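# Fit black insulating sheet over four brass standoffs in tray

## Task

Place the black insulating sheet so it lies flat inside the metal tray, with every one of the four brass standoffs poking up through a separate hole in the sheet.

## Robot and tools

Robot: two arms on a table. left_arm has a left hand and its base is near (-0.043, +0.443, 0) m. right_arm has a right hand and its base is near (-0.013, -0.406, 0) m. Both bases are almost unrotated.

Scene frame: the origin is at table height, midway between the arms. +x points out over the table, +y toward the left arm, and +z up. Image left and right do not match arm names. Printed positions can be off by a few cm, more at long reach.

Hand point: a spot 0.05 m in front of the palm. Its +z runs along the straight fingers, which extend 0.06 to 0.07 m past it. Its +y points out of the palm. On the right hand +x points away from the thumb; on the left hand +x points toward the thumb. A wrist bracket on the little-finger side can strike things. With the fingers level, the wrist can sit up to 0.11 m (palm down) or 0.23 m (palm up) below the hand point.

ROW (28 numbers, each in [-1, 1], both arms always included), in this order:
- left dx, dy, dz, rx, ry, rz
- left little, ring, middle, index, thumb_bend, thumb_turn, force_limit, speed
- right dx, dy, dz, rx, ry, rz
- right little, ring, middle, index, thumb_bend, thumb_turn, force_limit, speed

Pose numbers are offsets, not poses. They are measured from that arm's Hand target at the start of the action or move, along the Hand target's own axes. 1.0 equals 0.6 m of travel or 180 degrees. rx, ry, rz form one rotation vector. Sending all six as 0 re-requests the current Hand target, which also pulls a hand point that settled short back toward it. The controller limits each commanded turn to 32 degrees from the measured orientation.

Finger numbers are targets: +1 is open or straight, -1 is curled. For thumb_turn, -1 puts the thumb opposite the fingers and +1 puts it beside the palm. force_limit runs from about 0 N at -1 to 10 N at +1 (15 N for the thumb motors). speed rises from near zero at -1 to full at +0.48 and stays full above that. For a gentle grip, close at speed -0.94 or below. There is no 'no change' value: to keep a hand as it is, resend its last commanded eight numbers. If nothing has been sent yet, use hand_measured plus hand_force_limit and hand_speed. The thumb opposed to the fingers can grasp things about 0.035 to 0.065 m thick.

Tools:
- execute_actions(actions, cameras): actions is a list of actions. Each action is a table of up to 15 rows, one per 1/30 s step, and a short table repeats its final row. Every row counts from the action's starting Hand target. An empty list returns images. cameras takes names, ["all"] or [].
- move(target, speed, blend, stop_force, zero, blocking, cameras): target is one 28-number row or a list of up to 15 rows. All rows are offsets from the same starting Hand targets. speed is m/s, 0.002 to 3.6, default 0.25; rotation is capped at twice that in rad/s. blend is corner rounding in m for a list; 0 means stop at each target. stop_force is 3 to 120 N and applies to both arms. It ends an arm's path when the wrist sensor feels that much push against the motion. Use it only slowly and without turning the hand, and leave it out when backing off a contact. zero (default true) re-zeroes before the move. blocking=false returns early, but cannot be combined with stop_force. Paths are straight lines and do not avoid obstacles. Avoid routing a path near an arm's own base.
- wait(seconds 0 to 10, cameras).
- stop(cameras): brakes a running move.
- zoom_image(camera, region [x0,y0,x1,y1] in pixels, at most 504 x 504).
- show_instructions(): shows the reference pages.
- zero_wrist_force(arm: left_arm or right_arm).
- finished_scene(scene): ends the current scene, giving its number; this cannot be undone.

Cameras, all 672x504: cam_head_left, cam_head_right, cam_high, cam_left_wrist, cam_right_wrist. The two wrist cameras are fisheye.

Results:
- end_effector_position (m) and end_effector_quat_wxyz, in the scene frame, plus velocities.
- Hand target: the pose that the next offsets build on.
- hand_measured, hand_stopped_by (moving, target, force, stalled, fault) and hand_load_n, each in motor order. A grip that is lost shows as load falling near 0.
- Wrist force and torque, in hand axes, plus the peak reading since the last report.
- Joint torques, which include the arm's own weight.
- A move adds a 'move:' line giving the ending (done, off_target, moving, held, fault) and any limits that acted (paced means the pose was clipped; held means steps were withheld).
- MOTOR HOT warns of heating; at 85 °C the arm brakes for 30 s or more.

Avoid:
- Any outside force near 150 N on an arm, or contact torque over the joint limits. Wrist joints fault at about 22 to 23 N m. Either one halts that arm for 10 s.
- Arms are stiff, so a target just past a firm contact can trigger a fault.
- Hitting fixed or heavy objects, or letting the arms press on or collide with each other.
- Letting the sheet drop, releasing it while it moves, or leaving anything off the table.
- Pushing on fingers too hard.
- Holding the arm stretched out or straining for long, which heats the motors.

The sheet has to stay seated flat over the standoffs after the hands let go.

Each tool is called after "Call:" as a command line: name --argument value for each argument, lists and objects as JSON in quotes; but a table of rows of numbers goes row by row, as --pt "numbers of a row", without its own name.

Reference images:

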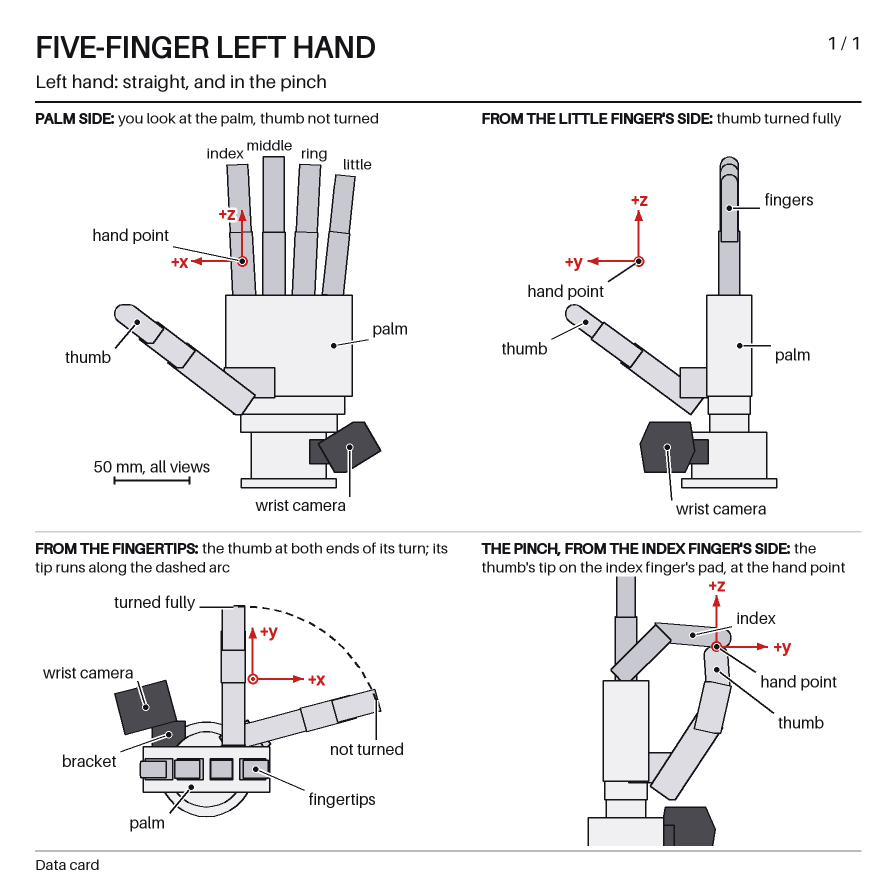

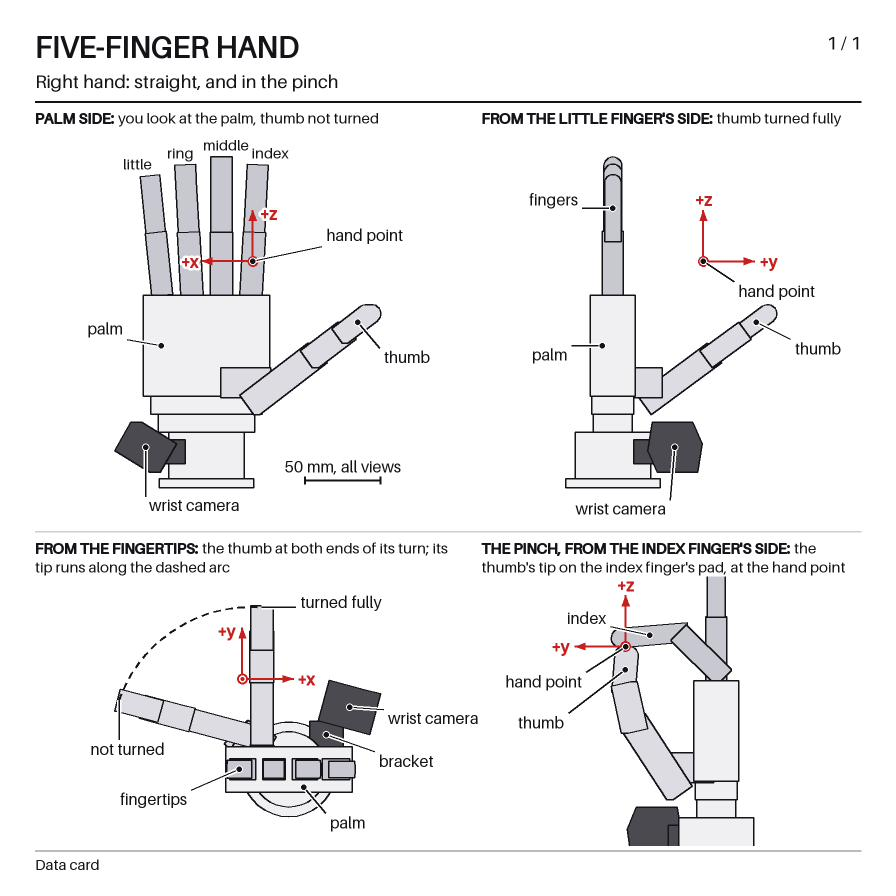

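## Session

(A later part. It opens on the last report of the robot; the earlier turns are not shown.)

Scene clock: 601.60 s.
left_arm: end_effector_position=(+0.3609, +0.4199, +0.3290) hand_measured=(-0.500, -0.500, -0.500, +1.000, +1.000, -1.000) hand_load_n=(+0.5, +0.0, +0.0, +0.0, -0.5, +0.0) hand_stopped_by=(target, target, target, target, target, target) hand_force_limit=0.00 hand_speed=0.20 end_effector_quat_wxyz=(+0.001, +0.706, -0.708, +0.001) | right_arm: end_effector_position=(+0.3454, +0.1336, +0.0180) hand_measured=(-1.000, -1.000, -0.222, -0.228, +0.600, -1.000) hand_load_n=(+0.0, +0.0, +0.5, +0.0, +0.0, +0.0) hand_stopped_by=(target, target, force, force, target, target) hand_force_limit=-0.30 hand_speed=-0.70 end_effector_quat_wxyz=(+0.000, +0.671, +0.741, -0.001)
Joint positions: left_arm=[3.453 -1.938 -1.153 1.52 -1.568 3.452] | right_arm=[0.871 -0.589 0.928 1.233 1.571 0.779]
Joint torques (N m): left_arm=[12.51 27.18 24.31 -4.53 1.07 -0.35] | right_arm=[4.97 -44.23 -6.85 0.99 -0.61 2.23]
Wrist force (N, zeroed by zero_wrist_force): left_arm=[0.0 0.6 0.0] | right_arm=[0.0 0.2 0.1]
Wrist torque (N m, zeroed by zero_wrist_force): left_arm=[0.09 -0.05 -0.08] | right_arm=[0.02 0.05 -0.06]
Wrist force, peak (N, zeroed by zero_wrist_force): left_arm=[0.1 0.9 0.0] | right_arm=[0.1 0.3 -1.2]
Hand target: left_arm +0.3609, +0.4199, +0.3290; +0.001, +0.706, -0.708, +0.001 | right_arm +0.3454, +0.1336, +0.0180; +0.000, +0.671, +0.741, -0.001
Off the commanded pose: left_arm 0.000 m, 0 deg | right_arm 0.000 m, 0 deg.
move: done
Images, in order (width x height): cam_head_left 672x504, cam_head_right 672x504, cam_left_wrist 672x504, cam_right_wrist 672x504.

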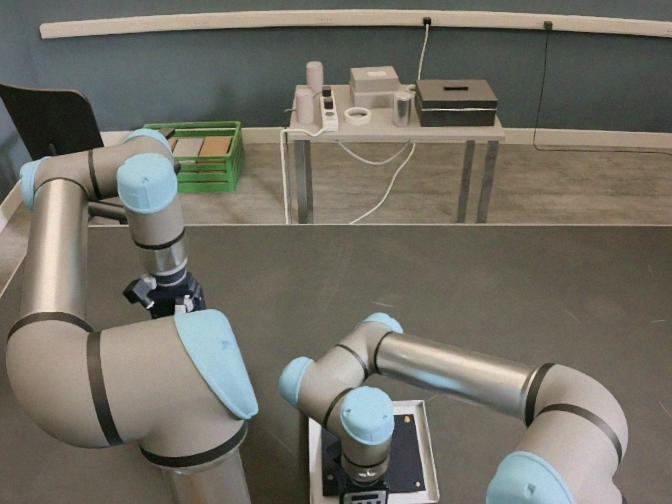

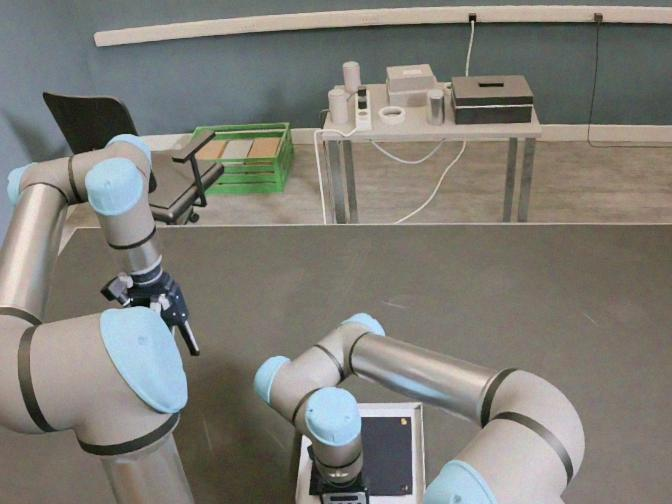

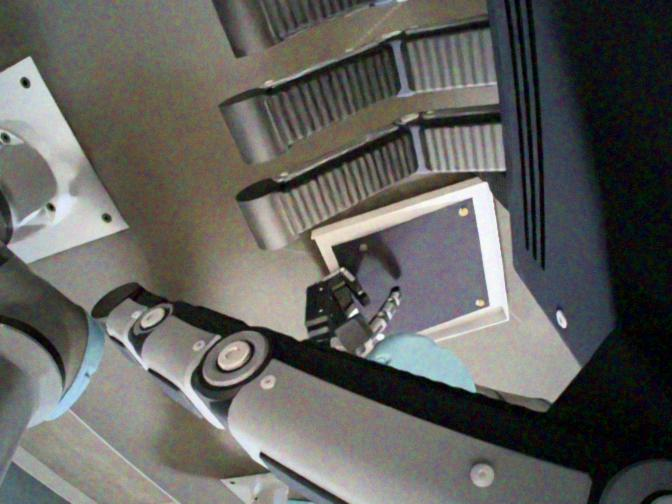

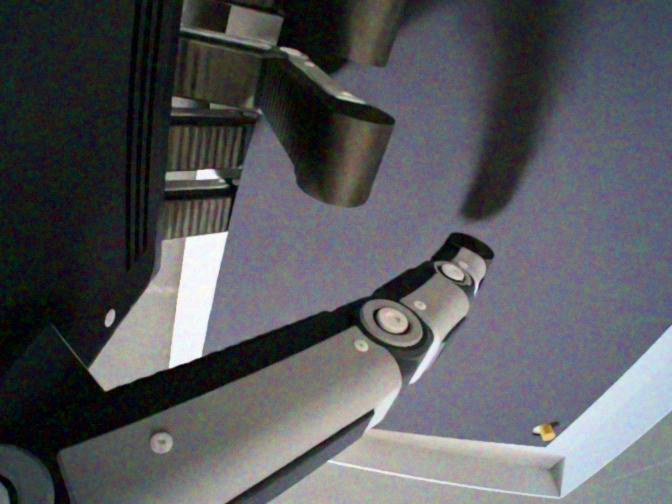

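Call:
move --target '[0,0,0,0,0,0,-0.5,-0.5,-0.5,1,1,-1,0,0.2, 0,-0.1,-0.0012,0,0,0,-1,-1,-0.5,-0.5,0.6,-1,-0.3,-0.7]' --speed 0.03 --cameras '["cam_head_left","cam_head_right","cam_left_wrist","cam_right_wrist"]'

Call:
zoom_image --camera "cam_left_wrist" --region '[300, 160, 530, 410]'

Call:
zoom_image --camera "cam_head_left" --region '[290, 370, 460, 504]'

Call:
zoom_image --camera "cam_head_right" --region '[280, 370, 450, 504]'

Scene clock: 609.93 s.
left_arm: end_effector_position=(+0.3609, +0.4199, +0.3290) hand_measured=(-0.500, -0.500, -0.500, +1.000, +1.000, -1.000) hand_load_n=(+0.5, +0.0, +0.0, +0.0, +0.0, +0.0) hand_stopped_by=(target, target, target, target, target, target) hand_force_limit=0.00 hand_speed=0.20 end_effector_quat_wxyz=(+0.001, +0.706, -0.708, +0.001) | right_arm: end_effector_position=(+0.2858, +0.1276, +0.0188) hand_measured=(-1.000, -1.000, -0.222, -0.228, +0.600, -1.000) hand_load_n=(+0.0, +0.0, +0.0, +0.0, -0.5, +0.0) hand_stopped_by=(target, target, force, force, target, target) hand_force_limit=-0.30 hand_speed=-0.70 end_effector_quat_wxyz=(+0.000, +0.671, +0.741, -0.001)
Joint positions: left_arm=[3.453 -1.938 -1.153 1.52 -1.568 3.452] | right_arm=[0.942 -0.671 1.086 1.158 1.571 0.85]
Joint torques (N m): left_arm=[12.85 27.21 22.84 -4.27 1.3 -0.68] | right_arm=[6.24 -55.69 -5.5 0.6 -0.69 2.81]
Wrist force (N, zeroed by zero_wrist_force): left_arm=[-0.1 0.3 -0.1] | right_arm=[0.0 -0.3 -0.2]
Wrist torque (N m, zeroed by zero_wrist_force): left_arm=[0.05 -0.04 -0.07] | right_arm=[0.00 0.03 -0.09]
Wrist force, peak (N, zeroed by zero_wrist_force): left_arm=[-0.1 0.8 0.0] | right_arm=[0.1 0.5 -0.3]
Hand target: left_arm +0.3609, +0.4199, +0.3290; +0.001, +0.706, -0.708, +0.001 | right_arm +0.2857, +0.1276, +0.0188; +0.000, +0.671, +0.741, -0.001
Off the commanded pose: left_arm 0.000 m, 0 deg | right_arm 0.000 m, 0 deg.
move: done
Images, in order (width x height): cam_head_left 672x504, cam_head_right 672x504, cam_left_wrist 672x504, cam_right_wrist 672x504.

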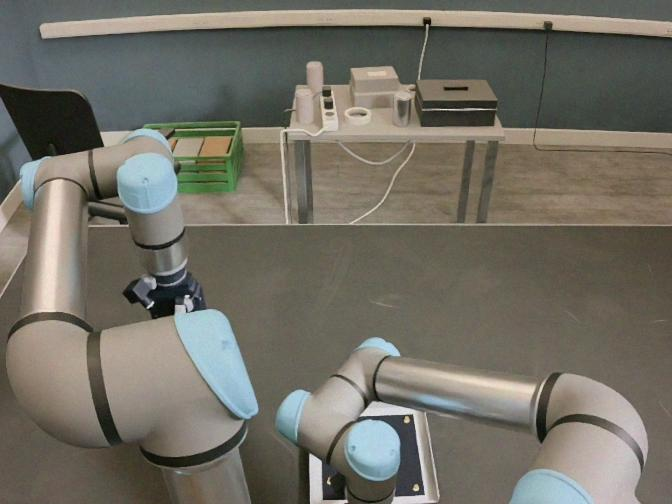

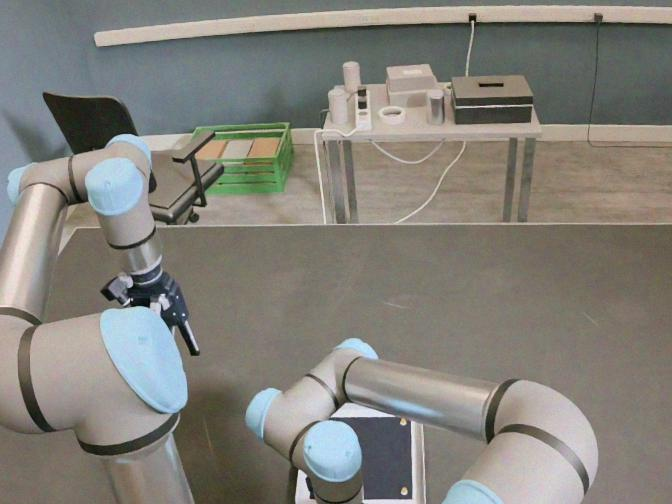

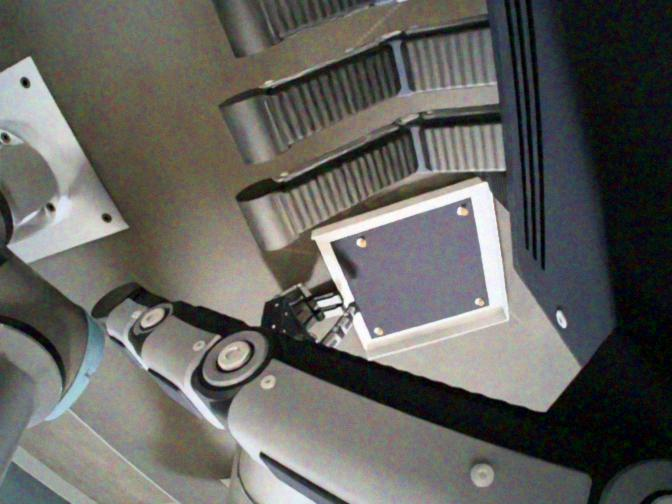

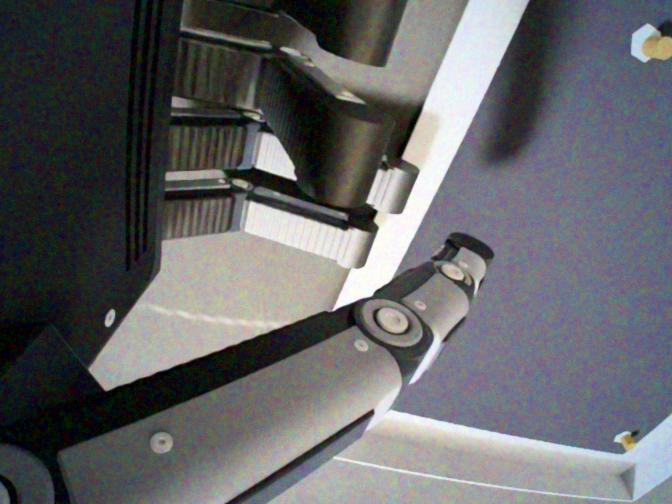

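Scaled by 2.016 from the camera's 672x504 image, which has a finer 960x720 frame.

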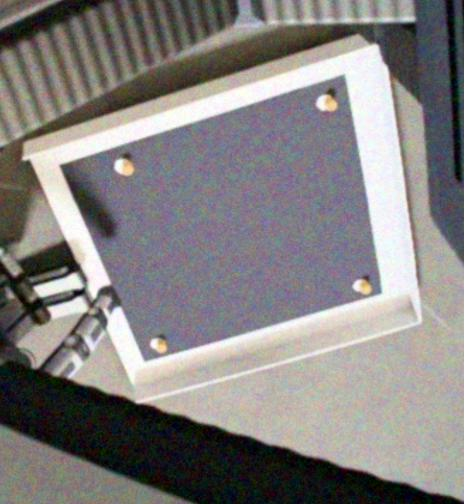

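Scaled by 2.965.

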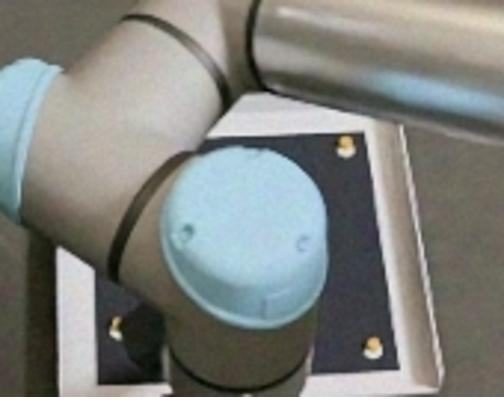

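Scaled by 2.965.

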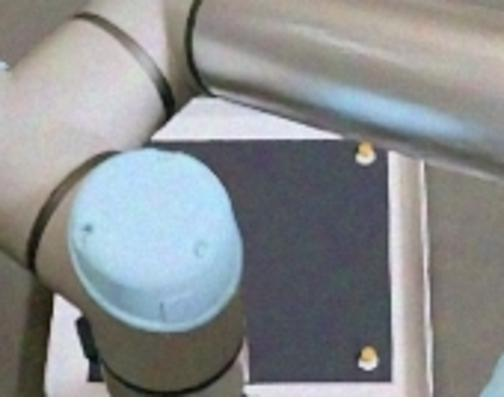

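Call:
move --pt "0 0 0 0 0 0 -0.5 -0.5 -0.5 1 1 -1 0 0.2 0 -0.06 -0.005 0 0 0 -1 -1 -0.5 -0.5 0.6 -1 -0.3 -0.7" --pt "0 0 0 0 0 0 -0.5 -0.5 -0.5 1 1 -1 0 0.2 0 -0.12 -0.3 0 0 0 -1 -1 -0.5 -0.5 0.6 -1 -0.3 -0.7" --speed '[0.06,0.25]' --blend 0.01 --cameras '["cam_head_left","cam_head_right","cam_high","cam_left_wrist"]'

Call:
zoom_image --camera "cam_left_wrist" --region '[300, 160, 530, 410]'

Call:
zoom_image --camera "cam_high" --region '[360, 260, 490, 370]'

Call:
zoom_image --camera "cam_head_left" --region '[290, 370, 460, 504]'

Scene clock: 616.00 s.
left_arm: end_effector_position=(+0.3609, +0.4199, +0.3290) hand_measured=(-0.500, -0.500, -0.500, +1.000, +1.000, -1.000) hand_load_n=(+0.0, +0.0, +0.0, +0.0, +0.0, +0.0) hand_stopped_by=(target, target, target, target, target, target) hand_force_limit=0.00 hand_speed=0.20 end_effector_quat_wxyz=(+0.001, +0.706, -0.708, +0.001) | right_arm: end_effector_position=(+0.2142, +0.1207, +0.1987) hand_measured=(-1.000, -1.000, -0.222, -0.228, +0.600, -1.000) hand_load_n=(+0.0, +0.0, +0.0, +0.0, +0.0, +0.5) hand_stopped_by=(target, target, force, force, target, target) hand_force_limit=-0.30 hand_speed=-0.70 end_effector_quat_wxyz=(+0.000, +0.671, +0.741, -0.001)
Joint positions: left_arm=[3.453 -1.938 -1.153 1.52 -1.568 3.452] | right_arm=[1.04 -0.882 0.989 1.465 1.571 0.948]
Joint torques (N m): left_arm=[11.69 26.35 23.65 -4.31 1.2 -0.63] | right_arm=[5.54 -51.56 -28.68 4.21 0.86 2.84]
Wrist force (N, zeroed by zero_wrist_force): left_arm=[0.0 0.5 0.4] | right_arm=[0.0 0.2 0.0]
Wrist torque (N m, zeroed by zero_wrist_force): left_arm=[0.05 -0.04 -0.08] | right_arm=[0.06 0.05 -0.08]
Wrist force, peak (N, zeroed by zero_wrist_force): left_arm=[-0.3 0.7 0.1] | right_arm=[0.0 -0.2 -1.1]
Hand target: left_arm +0.3609, +0.4199, +0.3290; +0.001, +0.706, -0.708, +0.001 | right_arm +0.2142, +0.1207, +0.1989; +0.000, +0.671, +0.741, -0.001
Off the commanded pose: left_arm 0.000 m, 0 deg | right_arm 0.000 m, 0 deg.
move: done
Images, in order (width x height): cam_head_left 672x504, cam_head_right 672x504, cam_high 672x504, cam_left_wrist 672x504.

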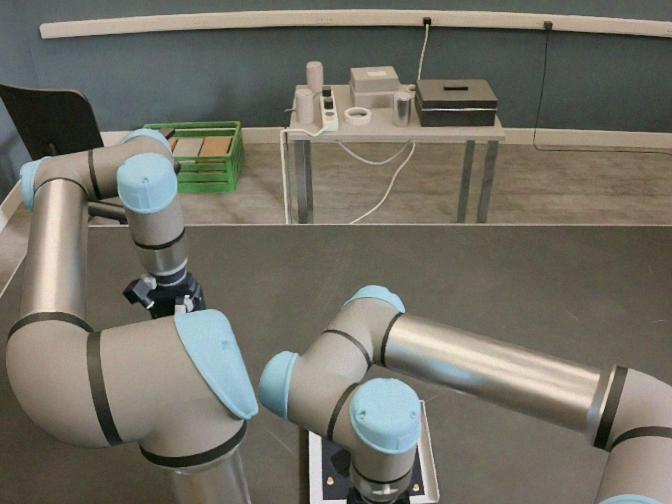

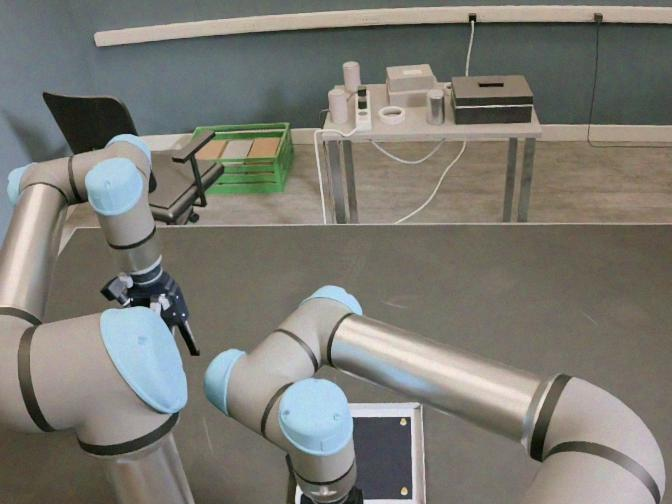

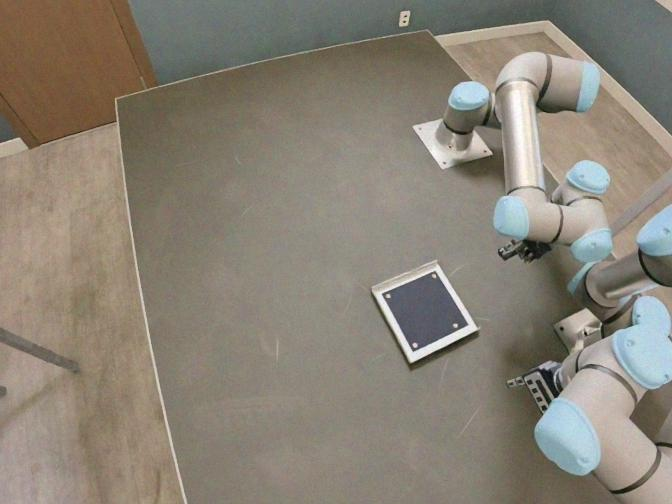

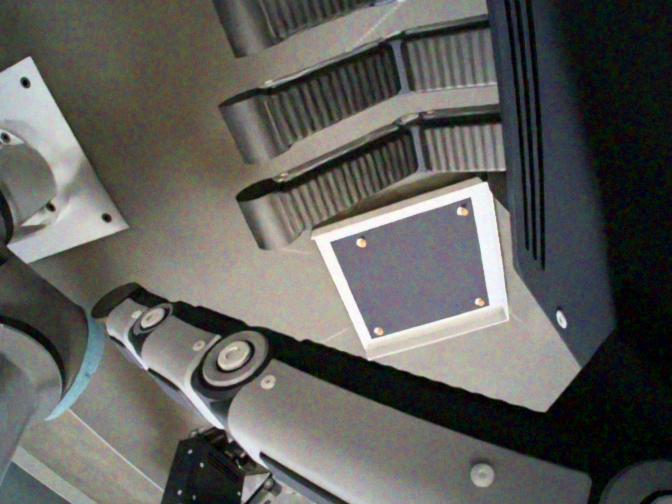

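Scaled by 2.016 from the camera's 672x504 image, which has a finer 960x720 frame.

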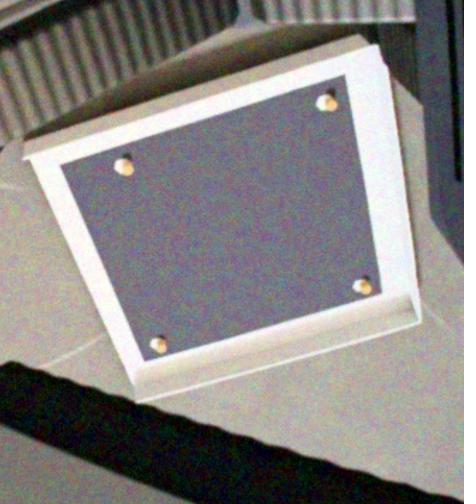

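Scaled by 3.877.

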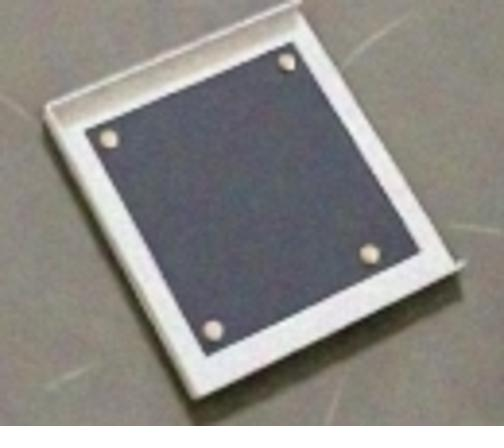

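Scaled by 2.965.

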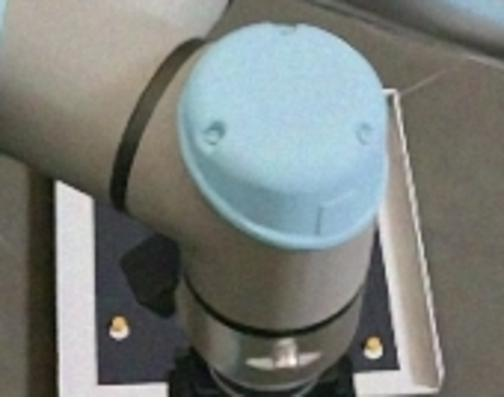

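Call:
finished_scene --scene 1

The scene is finished: the task was done.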